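# Lift one staple stick out and set it down

## Task

Remove a single stick of staples from the staple box and place it on the table with its legs pointing downward, far away from both the box's tray and its sleeve.

## Robot and tools

ROBOT AND FRAMES. Two arms, left_arm and right_arm, each with a two-finger gripper. Scene frame: origin at table-top height, halfway between the arms' nominal bases; +x points out over the table, +z up, left_arm sits on the +y side (arm names do not match image sides). Calibrated bases: left_arm at (+0.014, +0.378, 0) m, quat_wxyz (+1.000, 0, 0, -0.011); right_arm at (+0.052, -0.359, 0) m, quat_wxyz (+1.000, 0, 0, +0.004). A two-camera stand is fixed behind the arms. Each arm reports its hand pose, targets, velocities and wrist-camera pose in its own base frame; the table and head cameras use the scene frame. Motion offsets are taken along the current Hand target's own axes. On a gripper, fingers point along +z and separate along y; end_effector_position is the spot between the pads, roughly 1 cm short of the tips. Reported positions and orientations may be off by a few centimetres, more at long reach.

execute_actions(actions, cameras). actions is a list of actions; each action is a table of at most 15 rows, one row per 1/30 s step; a short table repeats its final row for the remaining steps, and each action lasts 0.5 s. Every row holds 14 numbers in [-1, 1]: left_arm dx, dy, dz, rx, ry, rz, opening, then right_arm the same seven. The six pose numbers are an offset, not a pose: measured from that arm's Hand target as it was when the action began, along that target's axes. Rows do not accumulate within an action, but each new action or call starts from the updated Hand target, so sending the same offset again moves further. Scale: 1.0 equals 0.6 m or 180 degrees; rx, ry, rz form a single rotation vector. Opening is absolute: +1 fully open (0.094 m), -1 closed. Sending six zeros re-requests the current Hand target. An empty actions list returns images and full state. cameras: list of names, ["all"], or [].

move(target, speed, blend, opening_speed, grip_force, blocking, cameras). target is one 14-number row laid out as above, or a list of up to 15 such rows; every row is an offset from the same starting Hand targets, not from the previous row. Grippers travel in straight lines, take the shorter rotation, do not avoid obstacles or each other, and all paths finish together within 10 s. speed: m/s, 0.002 to 2.9, default 0.25 (rotation up to twice that in rad/s), one value or one per target. blend: corner rounding in m for lists; 0 means stop at each point. opening_speed: rate of the commanded opening per second on the -1..+1 scale, at least 0.2; use it to close gently. grip_force: newtons per finger pad, 10 to 50, one value or one per arm; it persists; lower values close much slower. blocking=false returns early while the move continues. The result adds a move: line with the ending (done, off_target, moving, held, fault) and limits (paced = pose clipped, held = steps withheld). done means at rest within 10 mm and 2 degrees; neither done nor off_target tells you about contact.

wait(seconds 0 to 10, cameras) lets time pass with commands held; it returns early if a running move ends. stop(cameras) brakes a running move. zoom_image(camera, region=[x0, y0, x1, y1]) enlarges part of the newest image of cam_head_left, cam_head_right, cam_left_wrist or cam_right_wrist; pixels from the top-left, region at most 504 by 504. finished_scene(scene) ends the current scene, with scene being its number; it is final, so call nothing after it.

CAMERAS. cam_head_left, cam_head_right, cam_left_wrist, cam_right_wrist, each 672x504.

RESULTS. Hand target is the last commanded pose after clipping; later offsets start from it. Grippers often stop a few cm short through friction and weight; resending, even zeros, asks again, or send the remaining gap as an offset. grip_measured is the measured opening on the command scale (reads up to ~2.5 mm wide when empty, a few mm narrower than a firmly squeezed part); the last Joint positions entry is the opening in metres. Joint velocities may say within noise. Joint torques include the arm's own weight; entries 1 to 3 wrap at ±28 N m. Tool commands shows current commands; to keep a gripper unchanged, resend its present opening, since 0 is a real command. Orientation commands are clipped to within 40 degrees of the measured orientation each step.

Joint ranges (rad): waist -2.618 to 3.054, shoulder 0 to 3.142, elbow 0 to 3.142 (straight at 2.901), wrist pitch and yaw -1.571 to 1.571, wrist roll -2.094 to 2.094.

AVOID. Dropping the stick or releasing it while it moves; fast or deep contacts, since speed and overshoot raise force; any press or collision between the two arms, including one gripper closing on the other's fingers (the clearance check does not cover grippers or wrist cameras); strain on wrist camera cables; paths near an arm's own base (go around); anything leaving the table. A stalled arm keeps pushing until commanded back past its gripper. Holding loads, stretching out or pushing at unreachable poses heats motors: MOTOR HOT appears at 75 °C, a fault folds the arm at 90 °C, it goes limp at 100 °C. Loose objects may occasionally be nudged by outside pushes.

Each tool is called after "Call:" in YAML: its name, and indented under it one key for each argument.

## Session

Call:
execute_actions:
  actions: []

Scene clock: 0.00 s.
left_arm: end_effector_position=(+0.3608, -0.0718, +0.1348) grip_measured=+1.000 end_effector_quat_wxyz=(+0.444, +0.144, +0.873, -0.140) | right_arm: end_effector_position=(+0.3645, +0.1961, +0.0950) grip_measured=+1.000 end_effector_quat_wxyz=(+0.374, -0.337, +0.860, +0.080)
Joint positions: left_arm=[-0.024 1.249 0.647 -0.048 0.363 0.122 0.094] | right_arm=[0.451 1.536 0.844 -0.099 -0.093 -0.257 0.094]
Joint velocities: within noise
Joint torques (N m): no reading
Motor temperatures (°C): left_arm=[25 30 41 36 25 26 29] | right_arm=[27 32 35 32 29 27 26]
Heat: left arm: 41 °C; right arm: 35 °C.
Hand target: left_arm +0.3606, -0.0724, +0.1377; +0.445, +0.145, +0.872, -0.142 | right_arm +0.3638, +0.1962, +0.0962; +0.373, -0.337, +0.861, +0.081
Tool commands: left_gripper/opening=+1.0 right_gripper/opening=+1.0

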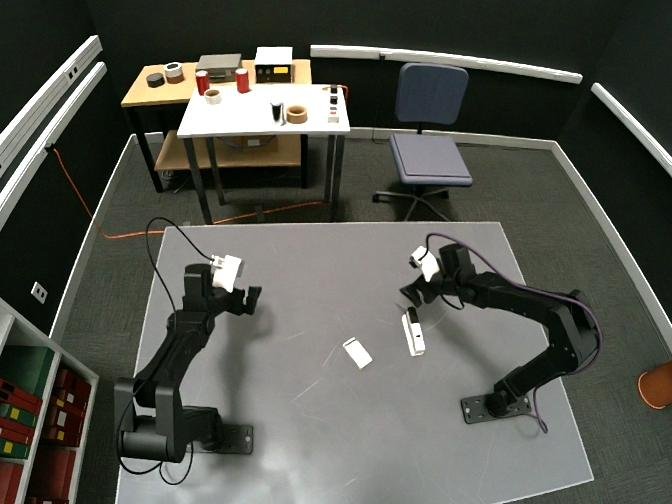

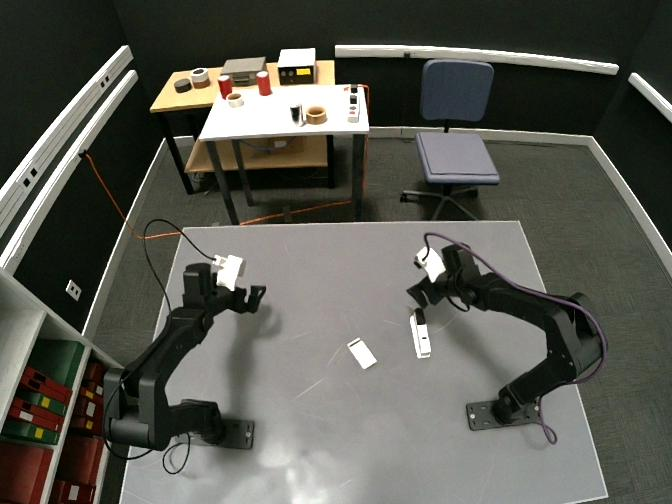

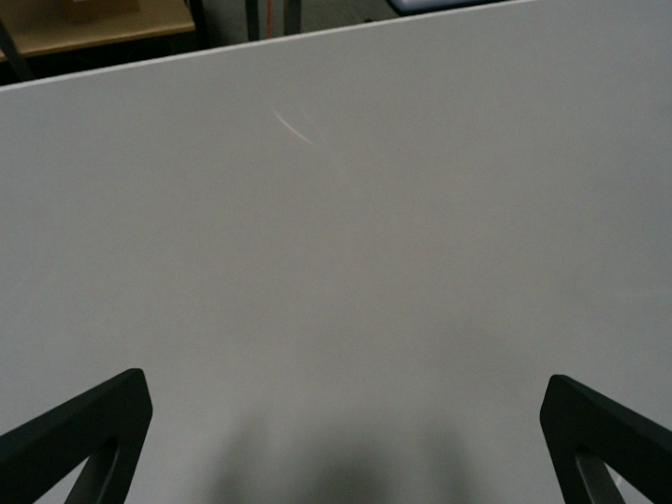

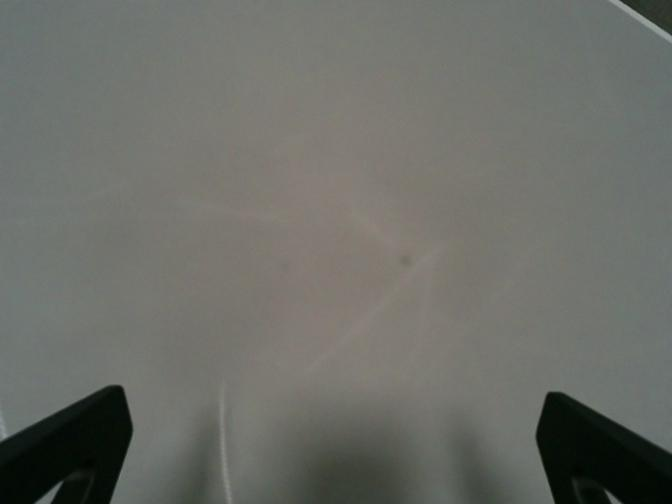

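Call:
zoom_image:
  camera: "cam_head_right"
  region: [320, 280, 460, 385]

Call:
zoom_image:
  camera: "cam_head_left"
  region: [320, 280, 460, 385]

Scaled by 3.600 from the camera's 672x504 image, which has a finer 960x720 frame.

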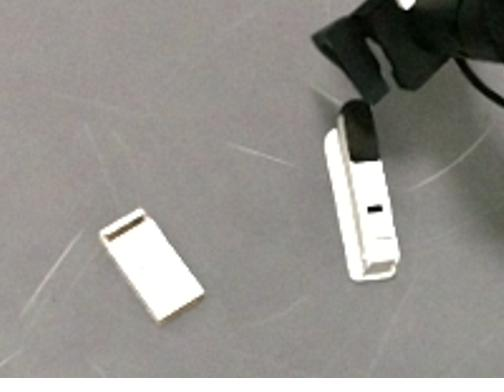

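Scaled by 3.600 from the camera's 672x504 image, which has a finer 960x720 frame.

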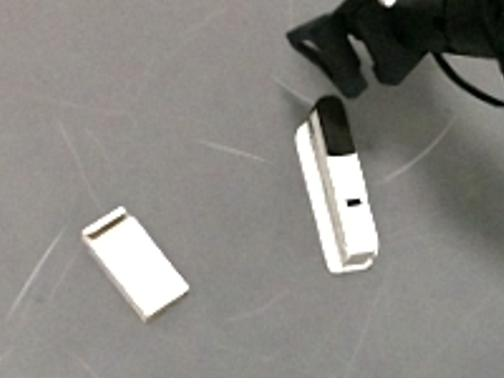

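Call:
move:
  target:
    - [0,0,0,0,0,0,1,-0.139,-0.022,-0.142,0,0,0,1]
    - [0,0,0,0,0,0,1,-0.126,0.392,-0.23,-0.0228,0.2477,0.0406,1]
  blend: 0.03
  cameras: ["all"]

Scene clock: 4.97 s.
left_arm: end_effector_position=(+0.3608, -0.0718, +0.1348) grip_measured=+1.000 end_effector_quat_wxyz=(+0.444, +0.144, +0.873, -0.140) | right_arm: end_effector_position=(+0.1669, +0.3576, +0.2244) grip_measured=+1.000 end_effector_quat_wxyz=(+0.075, -0.307, +0.946, +0.075)
Joint positions: left_arm=[-0.024 1.249 0.647 -0.048 0.363 0.122 0.094] | right_arm=[1.135 1.925 2.106 -1.538 0.008 0.506 0.094]
Joint torques (N m): left_arm=[0.12 -5.44 8.51 1.6 0.19 0.01] | right_arm=[-0.46 -6.6 8.85 0.67 -0.05 0.12]
Heat: left arm: 43 °C; right arm: 36 °C.
Hand target: left_arm +0.3606, -0.0724, +0.1377; +0.445, +0.145, +0.872, -0.142 | right_arm +0.1693, +0.3605, +0.2200; +0.001, -0.301, +0.954, +0.000
Off the commanded pose: left_arm 0.003 m, 0 deg | right_arm 0.006 m, 12 deg.
joint sent to its limit (right arm) — joint 4 (wrist pitch), lower limit. The joint targets are off in orientation, not in position.
move: off_target (right_arm)

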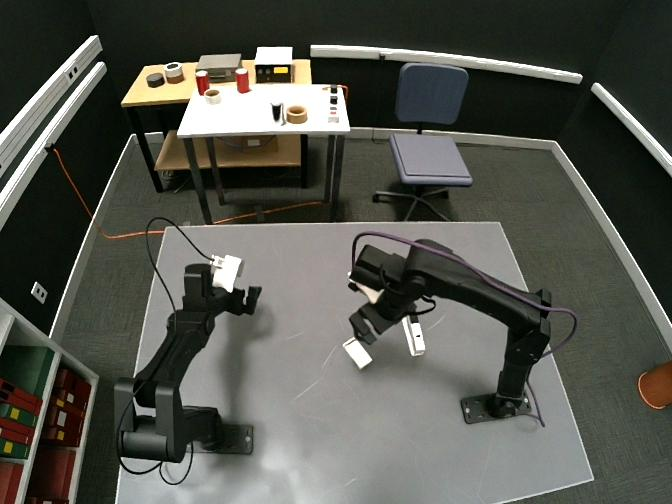

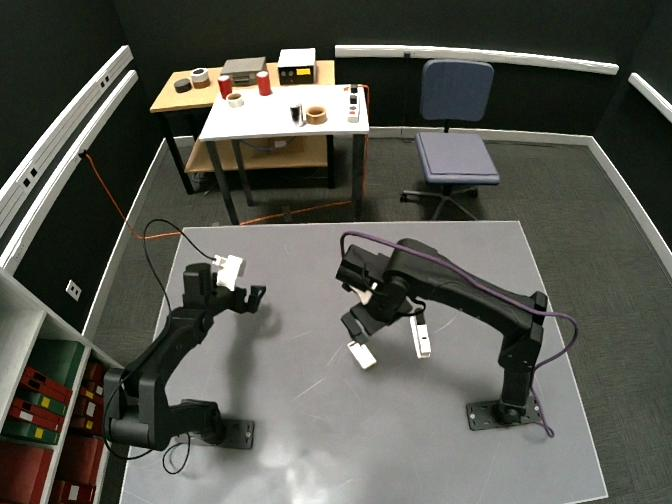

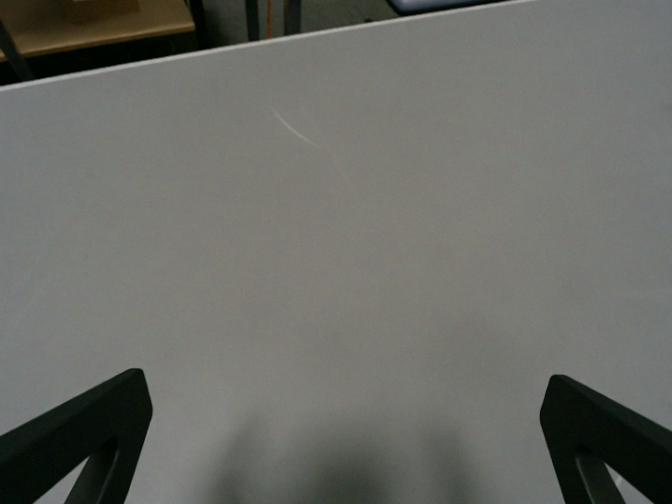

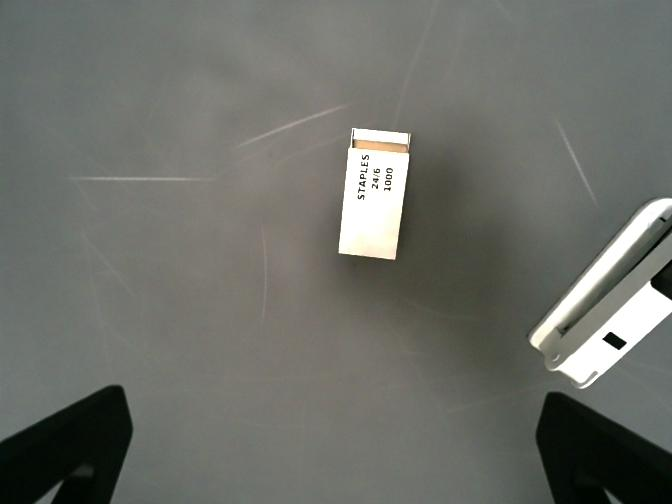

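Call:
zoom_image:
  camera: "cam_right_wrist"
  region: [300, 110, 450, 280]

Scaled by 2.965 from the camera's 672x504 image, which has a finer 960x720 frame.

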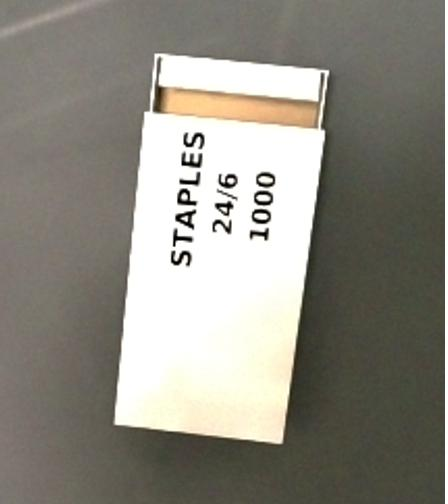

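Call:
move:
  target: [0,0,0,0,0,0,1,0.064,-0.0065,0.15,0.010,-0.166,0.038,1]
  cameras: ["cam_right_wrist","cam_head_left"]

Scene clock: 9.17 s.
left_arm: end_effector_position=(+0.3608, -0.0718, +0.1348) grip_measured=+1.000 end_effector_quat_wxyz=(+0.444, +0.144, +0.873, -0.140) | right_arm: end_effector_position=(+0.1400, +0.3403, +0.1263) grip_measured=+1.000 end_effector_quat_wxyz=(+0.242, -0.241, +0.938, +0.059)
Joint positions: left_arm=[-0.024 1.249 0.647 -0.048 0.363 0.122 0.094] | right_arm=[1.359 1.617 1.25 -0.861 0.377 0.789 0.094]
Joint torques (N m): left_arm=[-0.24 -5.53 8.59 1.58 0.17 -0.02] | right_arm=[0.32 -9.05 4.9 1.21 0.37 0.13]
Heat: left arm: 43 °C; right arm: 36 °C.
Hand target: left_arm +0.3606, -0.0724, +0.1377; +0.445, +0.145, +0.872, -0.142 | right_arm +0.1404, +0.3352, +0.1300; +0.252, -0.234, +0.937, +0.063
Off the commanded pose: left_arm 0.003 m, 0 deg | right_arm 0.006 m, 1 deg.
move: done
Images, in order (width x height): cam_head_left 672x504, cam_right_wrist 672x504.

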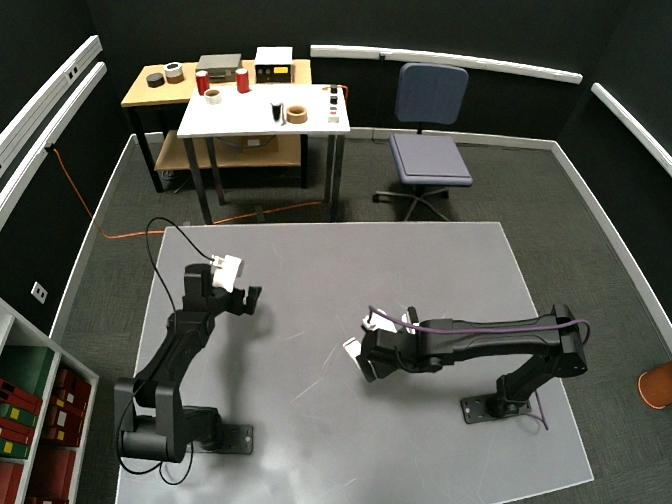

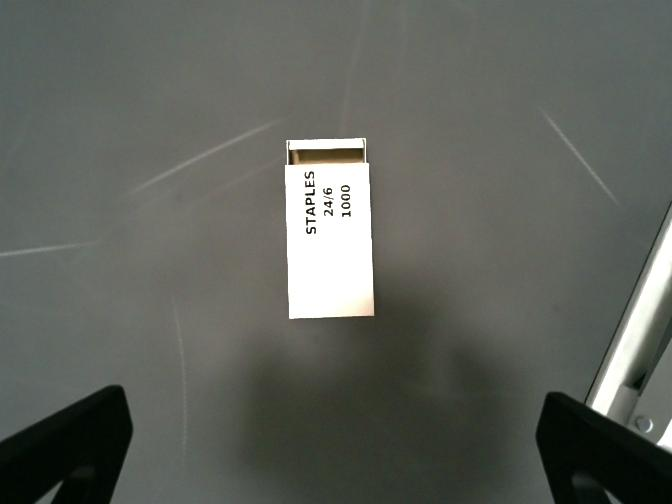

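Call:
move:
  target: [0,0,0,0,0,0,1,0.0992,0.0065,0.060,-0.0088,-0.1105,-0.0106,0.277]
  cameras: ["cam_right_wrist","cam_head_left"]

Scene clock: 12.57 s.
left_arm: end_effector_position=(+0.3608, -0.0718, +0.1348) grip_measured=+1.000 end_effector_quat_wxyz=(+0.444, +0.144, +0.873, -0.140) | right_arm: end_effector_position=(+0.1073, +0.3296, +0.0705) grip_measured=+0.279 end_effector_quat_wxyz=(+0.400, -0.242, +0.876, +0.116)
Joint positions: left_arm=[-0.024 1.249 0.647 -0.048 0.363 0.122 0.094] | right_arm=[1.602 1.529 0.733 -0.251 0.718 0.864 0.06]
Joint torques (N m): left_arm=[0.05 -5.5 8.39 1.53 0.2 -0.01] | right_arm=[0.28 -6.31 4.29 1.48 0.53 0.05]
Heat: left arm: 44 °C; right arm: 36 °C.
Hand target: left_arm +0.3606, -0.0724, +0.1377; +0.445, +0.145, +0.872, -0.142 | right_arm +0.1090, +0.3229, +0.0691; +0.407, -0.239, +0.874, +0.111
Off the commanded pose: left_arm 0.003 m, 0 deg | right_arm 0.007 m, 1 deg.
move: done
Images, in order (width x height): cam_head_left 672x504, cam_right_wrist 672x504.

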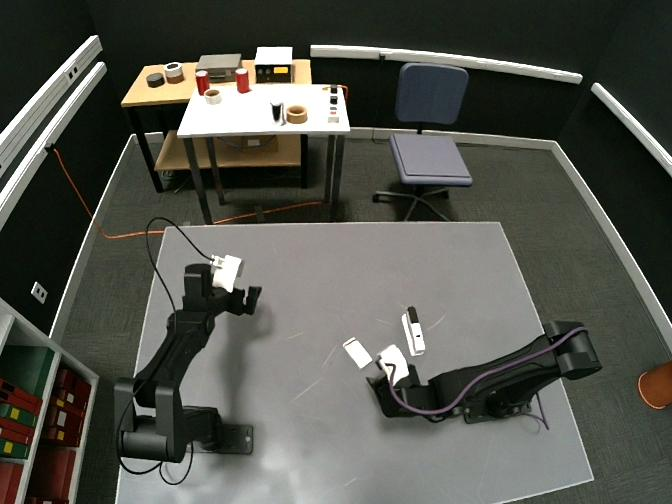

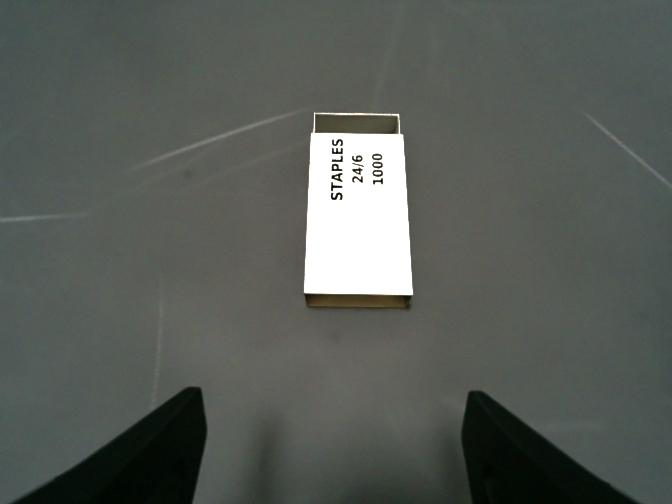

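Call:
move:
  target: [0,0,0,0,0,0,1,0,-0.01,0.07,0,0,0,0.277]
  cameras: ["cam_right_wrist"]
  speed: 0.12

Scene clock: 14.50 s.
left_arm: end_effector_position=(+0.3608, -0.0718, +0.1348) grip_measured=+1.000 end_effector_quat_wxyz=(+0.444, +0.144, +0.873, -0.140) | right_arm: end_effector_position=(+0.1381, +0.3418, +0.0541) grip_measured=+0.279 end_effector_quat_wxyz=(+0.410, -0.231, +0.873, +0.129)
Joint positions: left_arm=[-0.024 1.249 0.647 -0.048 0.363 0.122 0.094] | right_arm=[1.493 1.607 0.69 -0.019 0.671 0.747 0.06]
Joint torques (N m): left_arm=[-0.03 -5.39 8.57 1.59 0.2 -0.05] | right_arm=[-0.49 -4.52 4.31 1.7 0.36 -0.12]
Heat: left arm: 44 °C; right arm: 36 °C.
Hand target: left_arm +0.3606, -0.0724, +0.1377; +0.445, +0.145, +0.872, -0.142 | right_arm +0.1398, +0.3340, +0.0420; +0.407, -0.239, +0.874, +0.111
Off the commanded pose: left_arm 0.003 m, 0 deg | right_arm 0.014 m, 2 deg.
move: off_target (right_arm)
Images, in order (width x height): cam_right_wrist 672x504.

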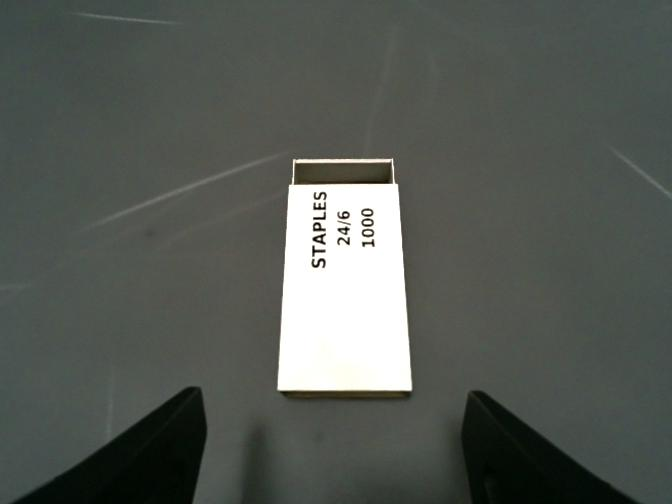

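Call:
move:
  target: [0,0,0,0,0,0,1,0.0085,-0.0067,0.0678,0,0,0,0.277]
  cameras: ["cam_right_wrist"]
  speed: 0.1

Scene clock: 16.20 s.
left_arm: end_effector_position=(+0.3608, -0.0718, +0.1348) grip_measured=+1.000 end_effector_quat_wxyz=(+0.444, +0.144, +0.873, -0.140) | right_arm: end_effector_position=(+0.1651, +0.3530, +0.0246) grip_measured=+0.279 end_effector_quat_wxyz=(+0.412, -0.231, +0.872, +0.128)
Joint positions: left_arm=[-0.024 1.249 0.647 -0.048 0.363 0.122 0.094] | right_arm=[1.402 1.751 0.68 0.19 0.619 0.655 0.06]
Joint torques (N m): left_arm=[-0.03 -5.37 8.42 1.52 0.16 0] | right_arm=[-0.46 -5.14 3.95 1.81 0.32 -0.11]
Heat: left arm: 44 °C; right arm: 36 °C.
Hand target: left_arm +0.3606, -0.0724, +0.1377; +0.445, +0.145, +0.872, -0.142 | right_arm +0.1659, +0.3448, +0.0120; +0.408, -0.239, +0.874, +0.111
Off the commanded pose: left_arm 0.003 m, 0 deg | right_arm 0.015 m, 2 deg.
move: off_target (right_arm)
Images, in order (width x height): cam_right_wrist 672x504.

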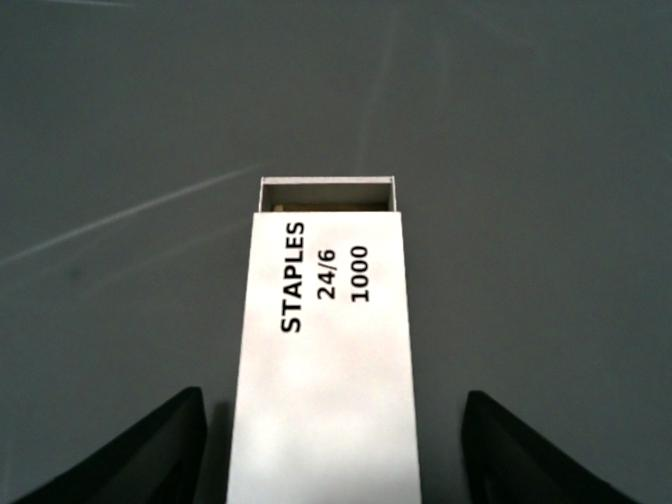

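Call:
move:
  target:
    - [0,0,0,0,0,0,1,0.0065,0.003,0.0055,0,0,0,0.277]
    - [0,0,0,0,0,0,1,0.0065,0.003,0.0055,0,0,0,-0.3]
  cameras: ["cam_right_wrist"]
  speed: 0.1
  grip_force: [50,15]

Scene clock: 20.07 s.
left_arm: end_effector_position=(+0.3608, -0.0718, +0.1348) grip_measured=+1.000 end_effector_quat_wxyz=(+0.444, +0.144, +0.873, -0.140) | right_arm: end_effector_position=(+0.1654, +0.3546, +0.0204) grip_measured=-0.171 end_effector_quat_wxyz=(+0.412, -0.231, +0.872, +0.129)
Joint positions: left_arm=[-0.024 1.249 0.647 -0.048 0.363 0.122 0.094] | right_arm=[1.402 1.771 0.68 0.212 0.619 0.655 0.039]
Joint torques (N m): left_arm=[0.14 -5.64 8.32 1.59 0.18 0.02] | right_arm=[-0.09 -5.03 3.85 1.8 0.33 -0.07]
Heat: left arm: 45 °C; right arm: 36 °C.
Hand target: left_arm +0.3606, -0.0724, +0.1377; +0.445, +0.145, +0.872, -0.142 | right_arm +0.1650, +0.3463, +0.0068; +0.407, -0.239, +0.874, +0.111
Off the commanded pose: left_arm 0.003 m, 0 deg | right_arm 0.016 m, 2 deg.
grip_force (N): 50, 15
move: off_target (right_arm); target 2's new opening was sent with right_arm's hand 0.016 m and 2 deg from that target
Images, in order (width x height): cam_right_wrist 672x504.

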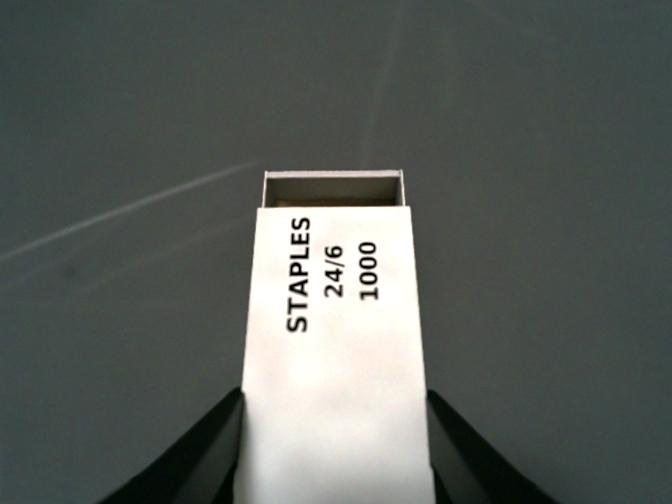

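Call:
move:
  target: [-0.0045,-0.3897,0.0965,-0.1338,0.3666,-0.2968,0.277,0,0,0,0,0,0,-0.3]
  cameras: ["all"]

Scene clock: 25.40 s.
left_arm: end_effector_position=(+0.3168, -0.3055, +0.1425) grip_measured=+0.279 end_effector_quat_wxyz=(-0.122, -0.277, +0.948, -0.103) | right_arm: end_effector_position=(+0.1654, +0.3546, +0.0204) grip_measured=-0.172 end_effector_quat_wxyz=(+0.412, -0.231, +0.872, +0.129)
Joint positions: left_arm=[-0.641 2.258 2.264 -1.557 0.319 -1.213 0.06] | right_arm=[1.402 1.771 0.68 0.212 0.619 0.655 0.039]
Joint torques (N m): left_arm=[-0.17 -11.69 9.01 -0.02 0.38 -0.08] | right_arm=[-0.08 -5.03 3.86 1.8 0.33 -0.07]
Heat: left arm: 45 °C; right arm: 35 °C.
Hand target: left_arm +0.3159, -0.3091, +0.1348; -0.166, -0.274, +0.946, -0.048 | right_arm +0.1650, +0.3463, +0.0068; +0.407, -0.239, +0.874, +0.111
Off the commanded pose: left_arm 0.009 m, 8 deg | right_arm 0.016 m, 2 deg.
joint sent to its limit (left arm) — joint 4 (wrist pitch), lower limit. The joint targets are off in orientation, not in position.
grip_force (N): 50, 15
move: off_target (left_arm, right_arm)

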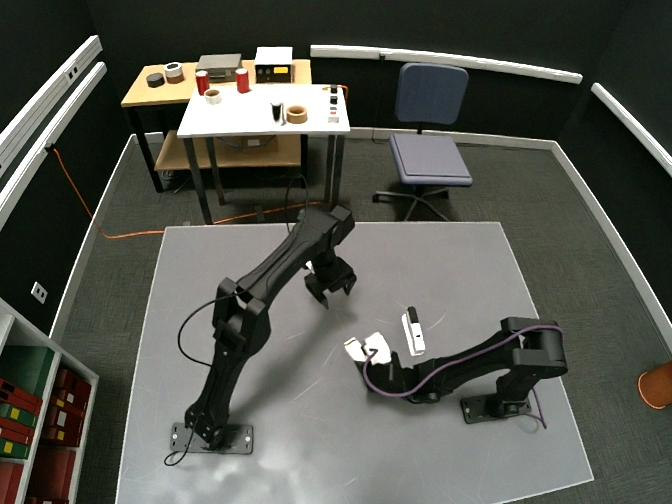

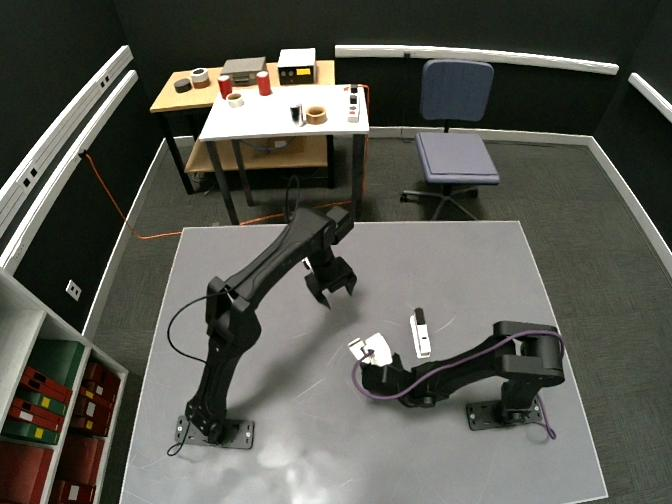

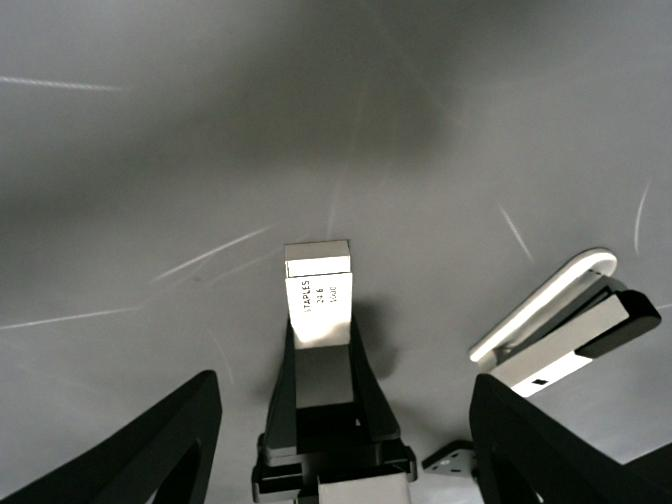

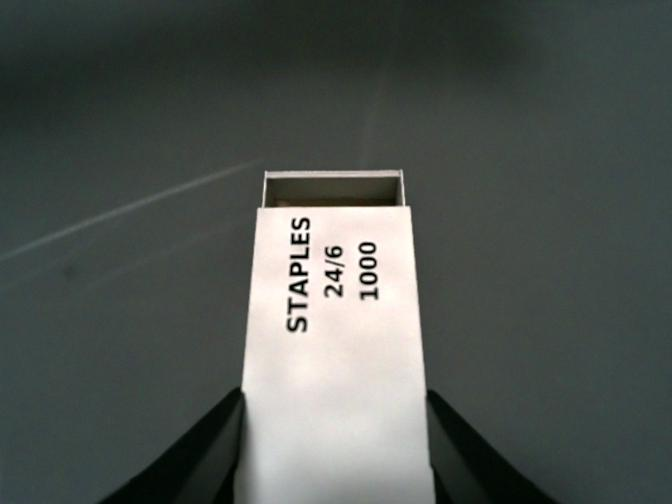

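Call:
zoom_image:
  camera: "cam_left_wrist"
  region: [250, 220, 390, 380]

Scaled by 3.150 from the camera's 672x504 image, which has a finer 960x720 frame.

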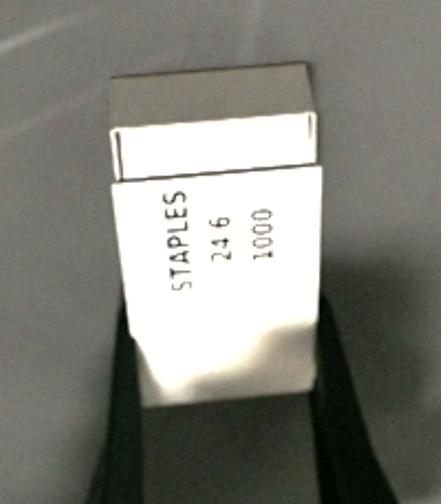

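Call:
move:
  target: [0.0732,-0.0072,0.1577,0,0,0,0.277,0,0,0,0,0,0,-0.3]
  cameras: ["cam_left_wrist","cam_head_left"]
  speed: 0.15

Scene clock: 28.17 s.
left_arm: end_effector_position=(+0.2587, -0.3528, +0.0790) grip_measured=+0.279 end_effector_quat_wxyz=(-0.152, -0.265, +0.950, -0.064) | right_arm: end_effector_position=(+0.1654, +0.3546, +0.0204) grip_measured=-0.172 end_effector_quat_wxyz=(+0.412, -0.231, +0.872, +0.129)
Joint positions: left_arm=[-0.806 2.269 2.024 -1.359 0.33 -1.346 0.06] | right_arm=[1.402 1.771 0.68 0.212 0.619 0.655 0.039]
Joint torques (N m): left_arm=[0.17 -12.04 5.79 0.16 0.27 -0.11] | right_arm=[-0.1 -5.01 3.84 1.8 0.33 -0.07]
Heat: left arm: 45 °C; right arm: 35 °C.
Hand target: left_arm +0.2561, -0.3520, +0.0608; -0.166, -0.274, +0.946, -0.048 | right_arm +0.1650, +0.3463, +0.0068; +0.407, -0.239, +0.874, +0.111
Off the commanded pose: left_arm 0.018 m, 3 deg | right_arm 0.016 m, 2 deg.
grip_force (N): 50, 15
move: off_target (left_arm, right_arm)
Images, in order (width x height): cam_head_left 672x504, cam_left_wrist 672x504.

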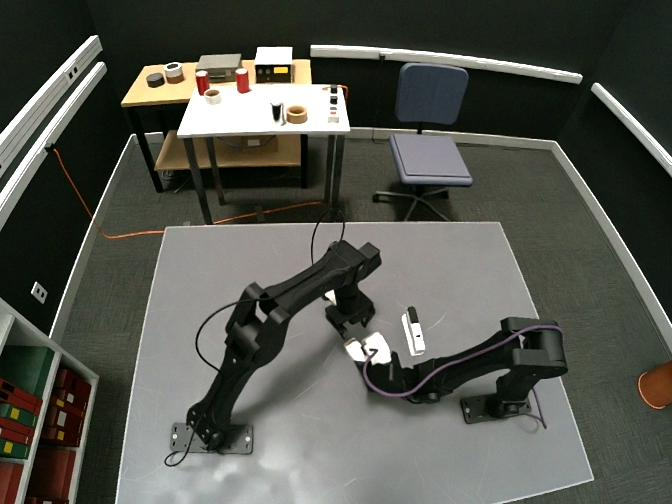

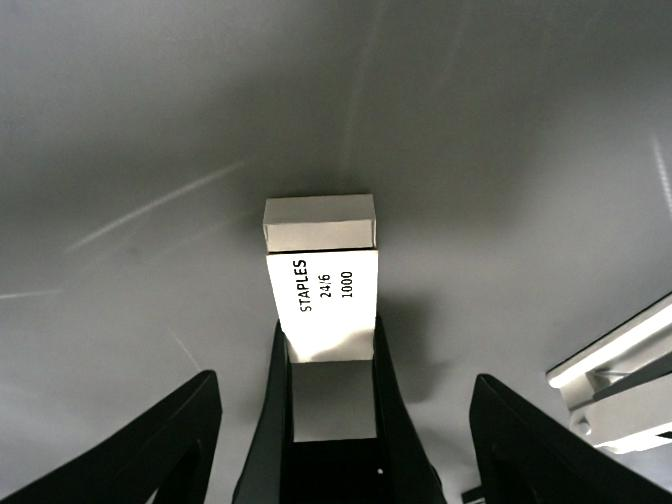

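Call:
move:
  target: [-0.0137,0.0087,0.0732,0,0,0,0.277,0,0,0,0,0,0,-0.3]
  cameras: ["cam_left_wrist","cam_right_wrist"]
  speed: 0.12

Scene clock: 30.13 s.
left_arm: end_effector_position=(+0.2532, -0.3521, +0.0337) grip_measured=+0.279 end_effector_quat_wxyz=(-0.153, -0.269, +0.949, -0.063) | right_arm: end_effector_position=(+0.1654, +0.3546, +0.0204) grip_measured=-0.172 end_effector_quat_wxyz=(+0.412, -0.231, +0.872, +0.129)
Joint positions: left_arm=[-0.814 2.269 1.843 -1.176 0.331 -1.361 0.06] | right_arm=[1.402 1.771 0.68 0.212 0.619 0.655 0.039]
Joint torques (N m): left_arm=[-0.32 -12.11 5.53 0.21 0.34 -0.17] | right_arm=[-0.08 -5.01 3.84 1.8 0.33 -0.07]
Heat: left arm: 44 °C; right arm: 35 °C.
Hand target: left_arm +0.2472, -0.3514, +0.0167; -0.166, -0.274, +0.946, -0.048 | right_arm +0.1650, +0.3463, +0.0068; +0.407, -0.239, +0.874, +0.111
Off the commanded pose: left_arm 0.018 m, 2 deg | right_arm 0.016 m, 2 deg.
grip_force (N): 50, 15
move: off_target (left_arm, right_arm)
Images, in order (width x height): cam_left_wrist 672x504, cam_right_wrist 672x504.

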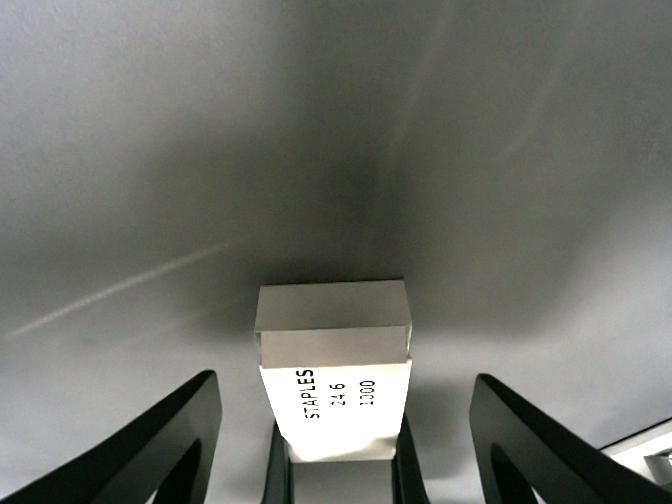

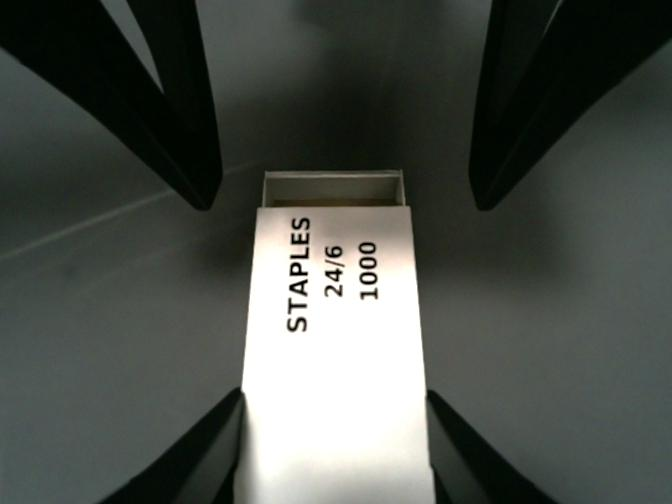

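Call:
zoom_image:
  camera: "cam_right_wrist"
  region: [120, 60, 560, 280]

Call:
zoom_image:
  camera: "cam_left_wrist"
  region: [120, 270, 560, 504]

Scaled by 1.145 from the camera's 672x504 image, which has a finer 960x720 frame.

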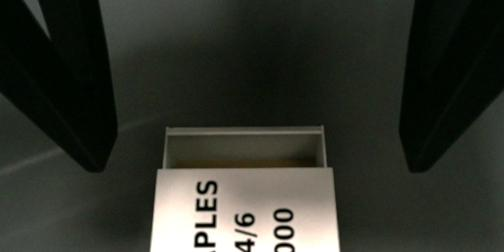

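Scaled by 1.145 from the camera's 672x504 image, which has a finer 960x720 frame.

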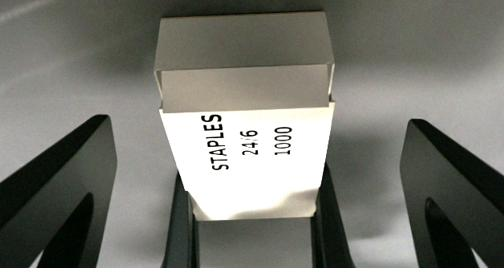

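Call:
move:
  target: [-0.0063,0.0049,0.0075,0,0,0,0.277,0,0,0,0,0,0,-0.3]
  cameras: ["cam_left_wrist","cam_right_wrist"]
  speed: 0.1

Scene clock: 32.43 s.
left_arm: end_effector_position=(+0.2520, -0.3508, +0.0274) grip_measured=+0.279 end_effector_quat_wxyz=(-0.153, -0.269, +0.949, -0.062) | right_arm: end_effector_position=(+0.1654, +0.3546, +0.0204) grip_measured=-0.172 end_effector_quat_wxyz=(+0.412, -0.231, +0.872, +0.129)
Joint positions: left_arm=[-0.814 2.269 1.818 -1.153 0.331 -1.361 0.06] | right_arm=[1.402 1.771 0.68 0.212 0.619 0.655 0.039]
Joint torques (N m): left_arm=[-0.1 -12.21 5.26 0.18 0.35 0.04] | right_arm=[-0.08 -5.03 3.84 1.8 0.33 -0.07]
Heat: left arm: 44 °C; right arm: 35 °C.
Hand target: left_arm +0.2473, -0.3479, +0.0112; -0.166, -0.274, +0.946, -0.048 | right_arm +0.1650, +0.3463, +0.0068; +0.407, -0.239, +0.874, +0.111
Off the commanded pose: left_arm 0.017 m, 2 deg | right_arm 0.016 m, 2 deg.
grip_force (N): 50, 15
move: off_target (left_arm, right_arm)
Images, in order (width x height): cam_left_wrist 672x504, cam_right_wrist 672x504.

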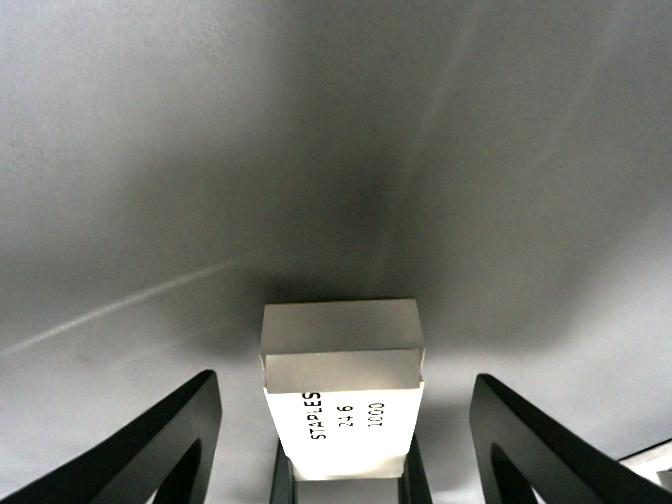

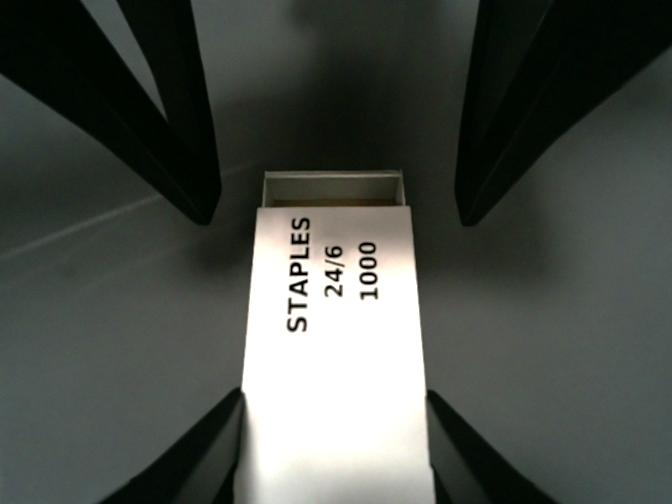

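Call:
move:
  target: [-0.0197,0.002,0.0105,0,0,0,0.277,0,0,0,0,0,0,-0.3]
  cameras: ["cam_left_wrist","cam_right_wrist"]
  speed: 0.1

Scene clock: 33.70 s.
left_arm: end_effector_position=(+0.2585, -0.3464, +0.0212) grip_measured=+0.279 end_effector_quat_wxyz=(-0.153, -0.274, +0.947, -0.064) | right_arm: end_effector_position=(+0.1654, +0.3546, +0.0204) grip_measured=-0.172 end_effector_quat_wxyz=(+0.412, -0.231, +0.872, +0.129)
Joint positions: left_arm=[-0.796 2.275 1.803 -1.131 0.331 -1.354 0.06] | right_arm=[1.402 1.771 0.68 0.212 0.619 0.655 0.039]
Joint torques (N m): left_arm=[0.54 -11.62 5.31 0.19 0.3 0.12] | right_arm=[-0.09 -5.03 3.85 1.8 0.33 -0.07]
Heat: left arm: 44 °C; right arm: 35 °C.
Hand target: left_arm +0.2541, -0.3421, +0.0013; -0.167, -0.274, +0.946, -0.048 | right_arm +0.1650, +0.3463, +0.0068; +0.407, -0.239, +0.874, +0.111
Off the commanded pose: left_arm 0.021 m, 2 deg | right_arm 0.016 m, 2 deg.
grip_force (N): 50, 15
move: off_target (left_arm, right_arm)
Images, in order (width x height): cam_left_wrist 672x504, cam_right_wrist 672x504.

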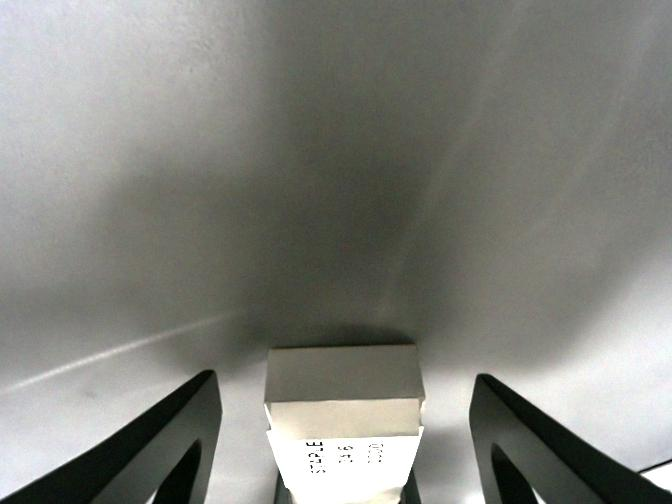

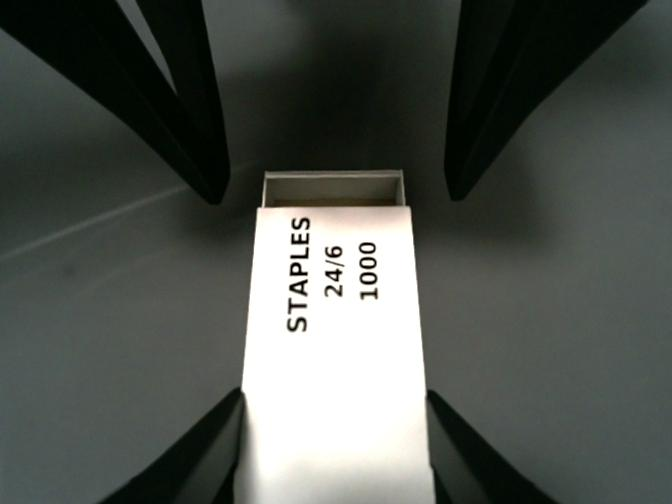

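Call:
move:
  target:
    - [0.008,0,0.0065,0,0,0,0.277,0,0,0,0,0,0,-0.3]
    - [0.008,0,0.0065,0,0,0,-0.35,0,0,0,0,0,0,-0.3]
  cameras: ["cam_left_wrist","cam_right_wrist"]
  speed: 0.1
  grip_force: [15,15]

Scene clock: 37.70 s.
left_arm: end_effector_position=(+0.2571, -0.3473, +0.0178) grip_measured=-0.220 end_effector_quat_wxyz=(-0.152, -0.272, +0.948, -0.065) | right_arm: end_effector_position=(+0.1654, +0.3546, +0.0204) grip_measured=-0.172 end_effector_quat_wxyz=(+0.412, -0.231, +0.872, +0.129)
Joint positions: left_arm=[-0.8 2.275 1.789 -1.114 0.331 -1.354 0.037] | right_arm=[1.402 1.771 0.68 0.212 0.619 0.655 0.039]
Joint torques (N m): left_arm=[-0.58 -11.95 5.16 0.2 0.32 -0.04] | right_arm=[-0.09 -5.03 3.85 1.8 0.33 -0.06]
Heat: left arm: 43 °C; right arm: 35 °C.
Hand target: left_arm +0.2492, -0.3453, -0.0008; -0.166, -0.274, +0.946, -0.048 | right_arm +0.1650, +0.3462, +0.0068; +0.407, -0.239, +0.874, +0.111
Off the commanded pose: left_arm 0.020 m, 3 deg | right_arm 0.016 m, 2 deg.
grip_force (N): 15, 15
move: off_target (left_arm, right_arm); target 2's new opening was sent with left_arm's hand 0.020 m and 3 deg from that target
Images, in order (width x height): cam_left_wrist 672x504, cam_right_wrist 672x504.

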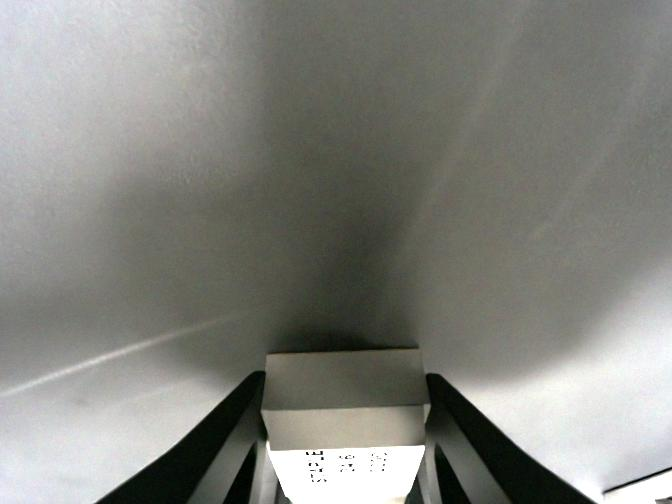

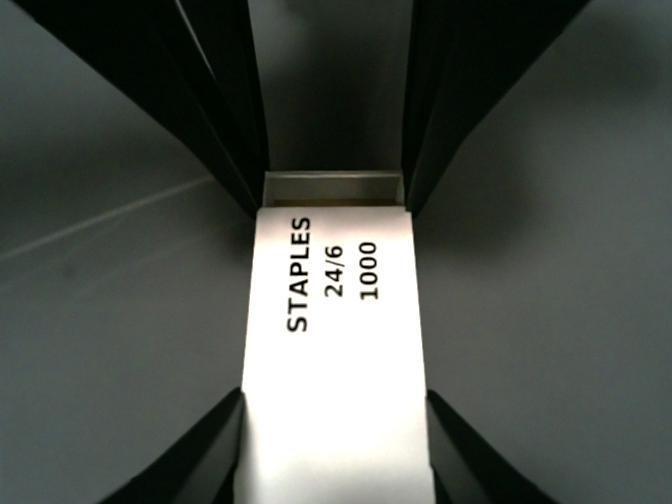

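Call:
move:
  target: [-0.0704,0,-0.0256,0,0,0,-0.35,0,0,0,0,0,0,-0.3]
  cameras: ["cam_left_wrist","cam_right_wrist"]
  speed: 0.05

Scene clock: 39.37 s.
left_arm: end_effector_position=(+0.2628, -0.3400, +0.0190) grip_measured=-0.220 end_effector_quat_wxyz=(-0.199, -0.269, +0.939, -0.075) | right_arm: end_effector_position=(+0.1678, +0.3586, +0.0245) grip_measured=-0.172 end_effector_quat_wxyz=(+0.419, -0.228, +0.868, +0.138)
Joint positions: left_arm=[-0.742 2.315 1.834 -1.176 0.422 -1.282 0.037] | right_arm=[1.398 1.771 0.68 0.241 0.619 0.646 0.039]
Joint torques (N m): left_arm=[2.96 -11.33 8.81 -0.04 -0.57 0.37] | right_arm=[0.28 -5.14 3.86 1.51 0.32 0.04]
Heat: left arm: 43 °C; right arm: 35 °C.
Hand target: left_arm +0.2872, -0.3212, -0.0007; -0.167, -0.274, +0.946, -0.048 | right_arm +0.1650, +0.3462, +0.0068; +0.407, -0.239, +0.874, +0.111
Off the commanded pose: left_arm 0.037 m, 5 deg | right_arm 0.022 m, 4 deg.
grip_force (N): 15, 15
move: off_target (left_arm, right_arm)
Images, in order (width x height): cam_left_wrist 672x504, cam_right_wrist 672x504.

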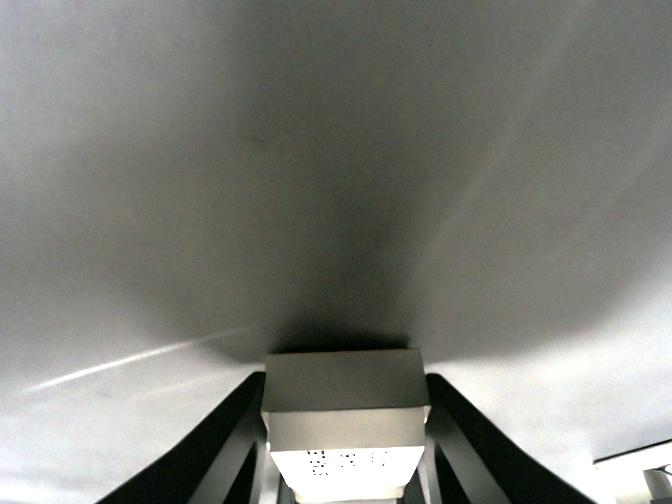

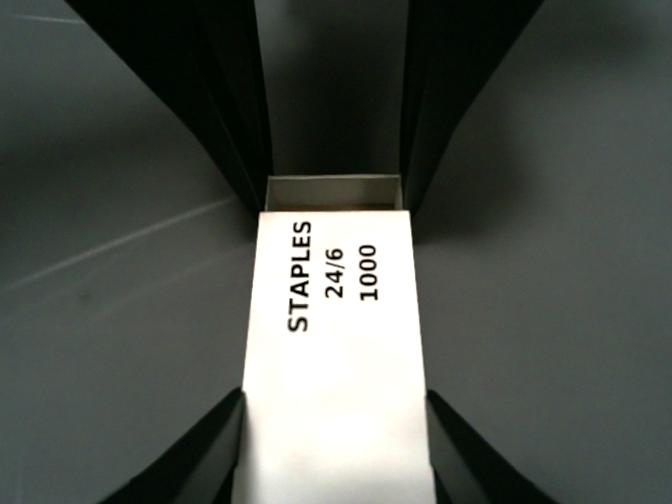

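Call:
zoom_image:
  camera: "cam_right_wrist"
  region: [230, 150, 440, 260]

Call:
zoom_image:
  camera: "cam_left_wrist"
  region: [200, 330, 480, 504]

Scaled by 2.400 from the camera's 672x504 image, which has a finer 960x720 frame.

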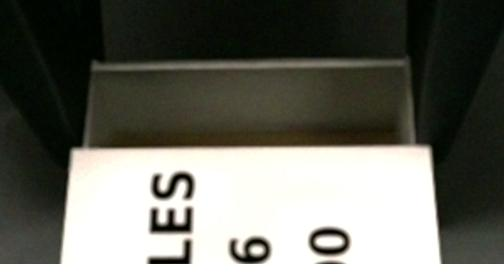

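Scaled by 1.800 from the camera's 672x504 image, which has a finer 960x720 frame.

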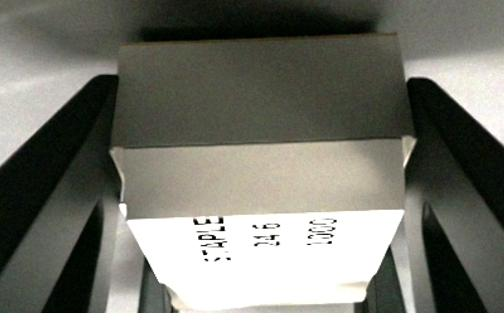

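Call:
move:
  target: [-0.04,0,-0.012,0,0,0,-0.35,0.015,0,-0.013,0,0,0,-0.3]
  cameras: ["cam_left_wrist","cam_right_wrist"]
  speed: 0.03
  grip_force: [20,18]

Scene clock: 41.43 s.
left_arm: end_effector_position=(+0.2655, -0.3370, +0.0239) grip_measured=-0.225 end_effector_quat_wxyz=(-0.230, -0.263, +0.934, -0.080) | right_arm: end_effector_position=(+0.1679, +0.3601, +0.0286) grip_measured=-0.175 end_effector_quat_wxyz=(+0.431, -0.221, +0.863, +0.144)
Joint positions: left_arm=[-0.712 2.348 1.891 -1.244 0.475 -1.23 0.036] | right_arm=[1.408 1.771 0.67 0.277 0.645 0.647 0.039]
Joint torques (N m): left_arm=[4.72 -11.48 9.13 0.08 -1.09 0.33] | right_arm=[2.14 -6.12 2.28 1.12 0.26 0.34]
Heat: left arm: 43 °C; right arm: 35 °C.
Hand target: left_arm +0.3084, -0.3078, -0.0022; -0.166, -0.274, +0.946, -0.048 | right_arm +0.1548, +0.3402, +0.0049; +0.407, -0.239, +0.874, +0.111
Off the commanded pose: left_arm 0.058 m, 8 deg | right_arm 0.034 m, 5 deg.
grip_force (N): 20, 18
move: off_target (left_arm, right_arm)
Images, in order (width x height): cam_left_wrist 672x504, cam_right_wrist 672x504.

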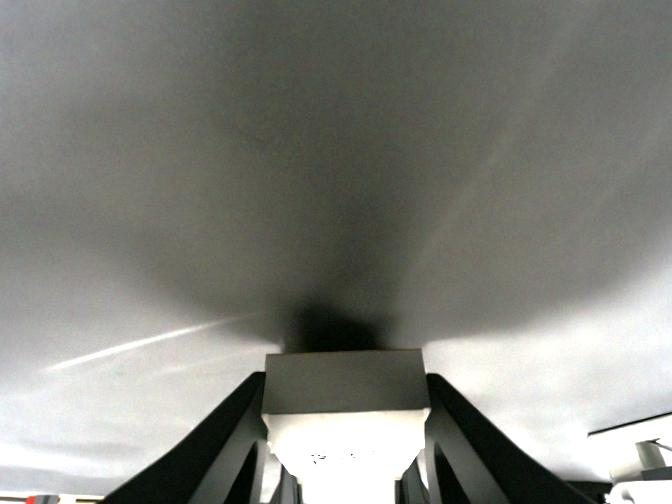

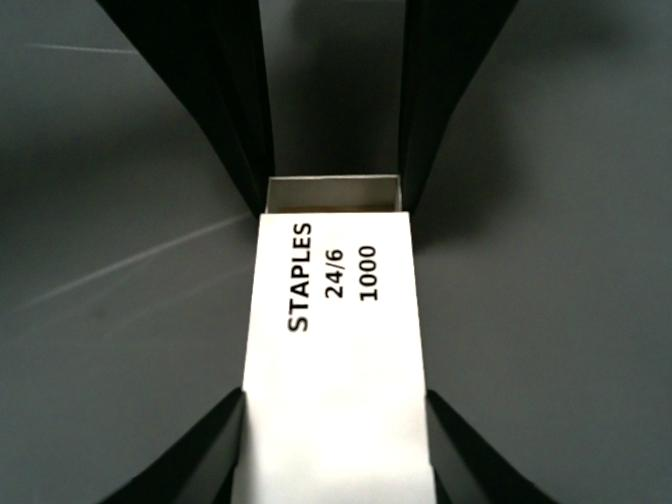

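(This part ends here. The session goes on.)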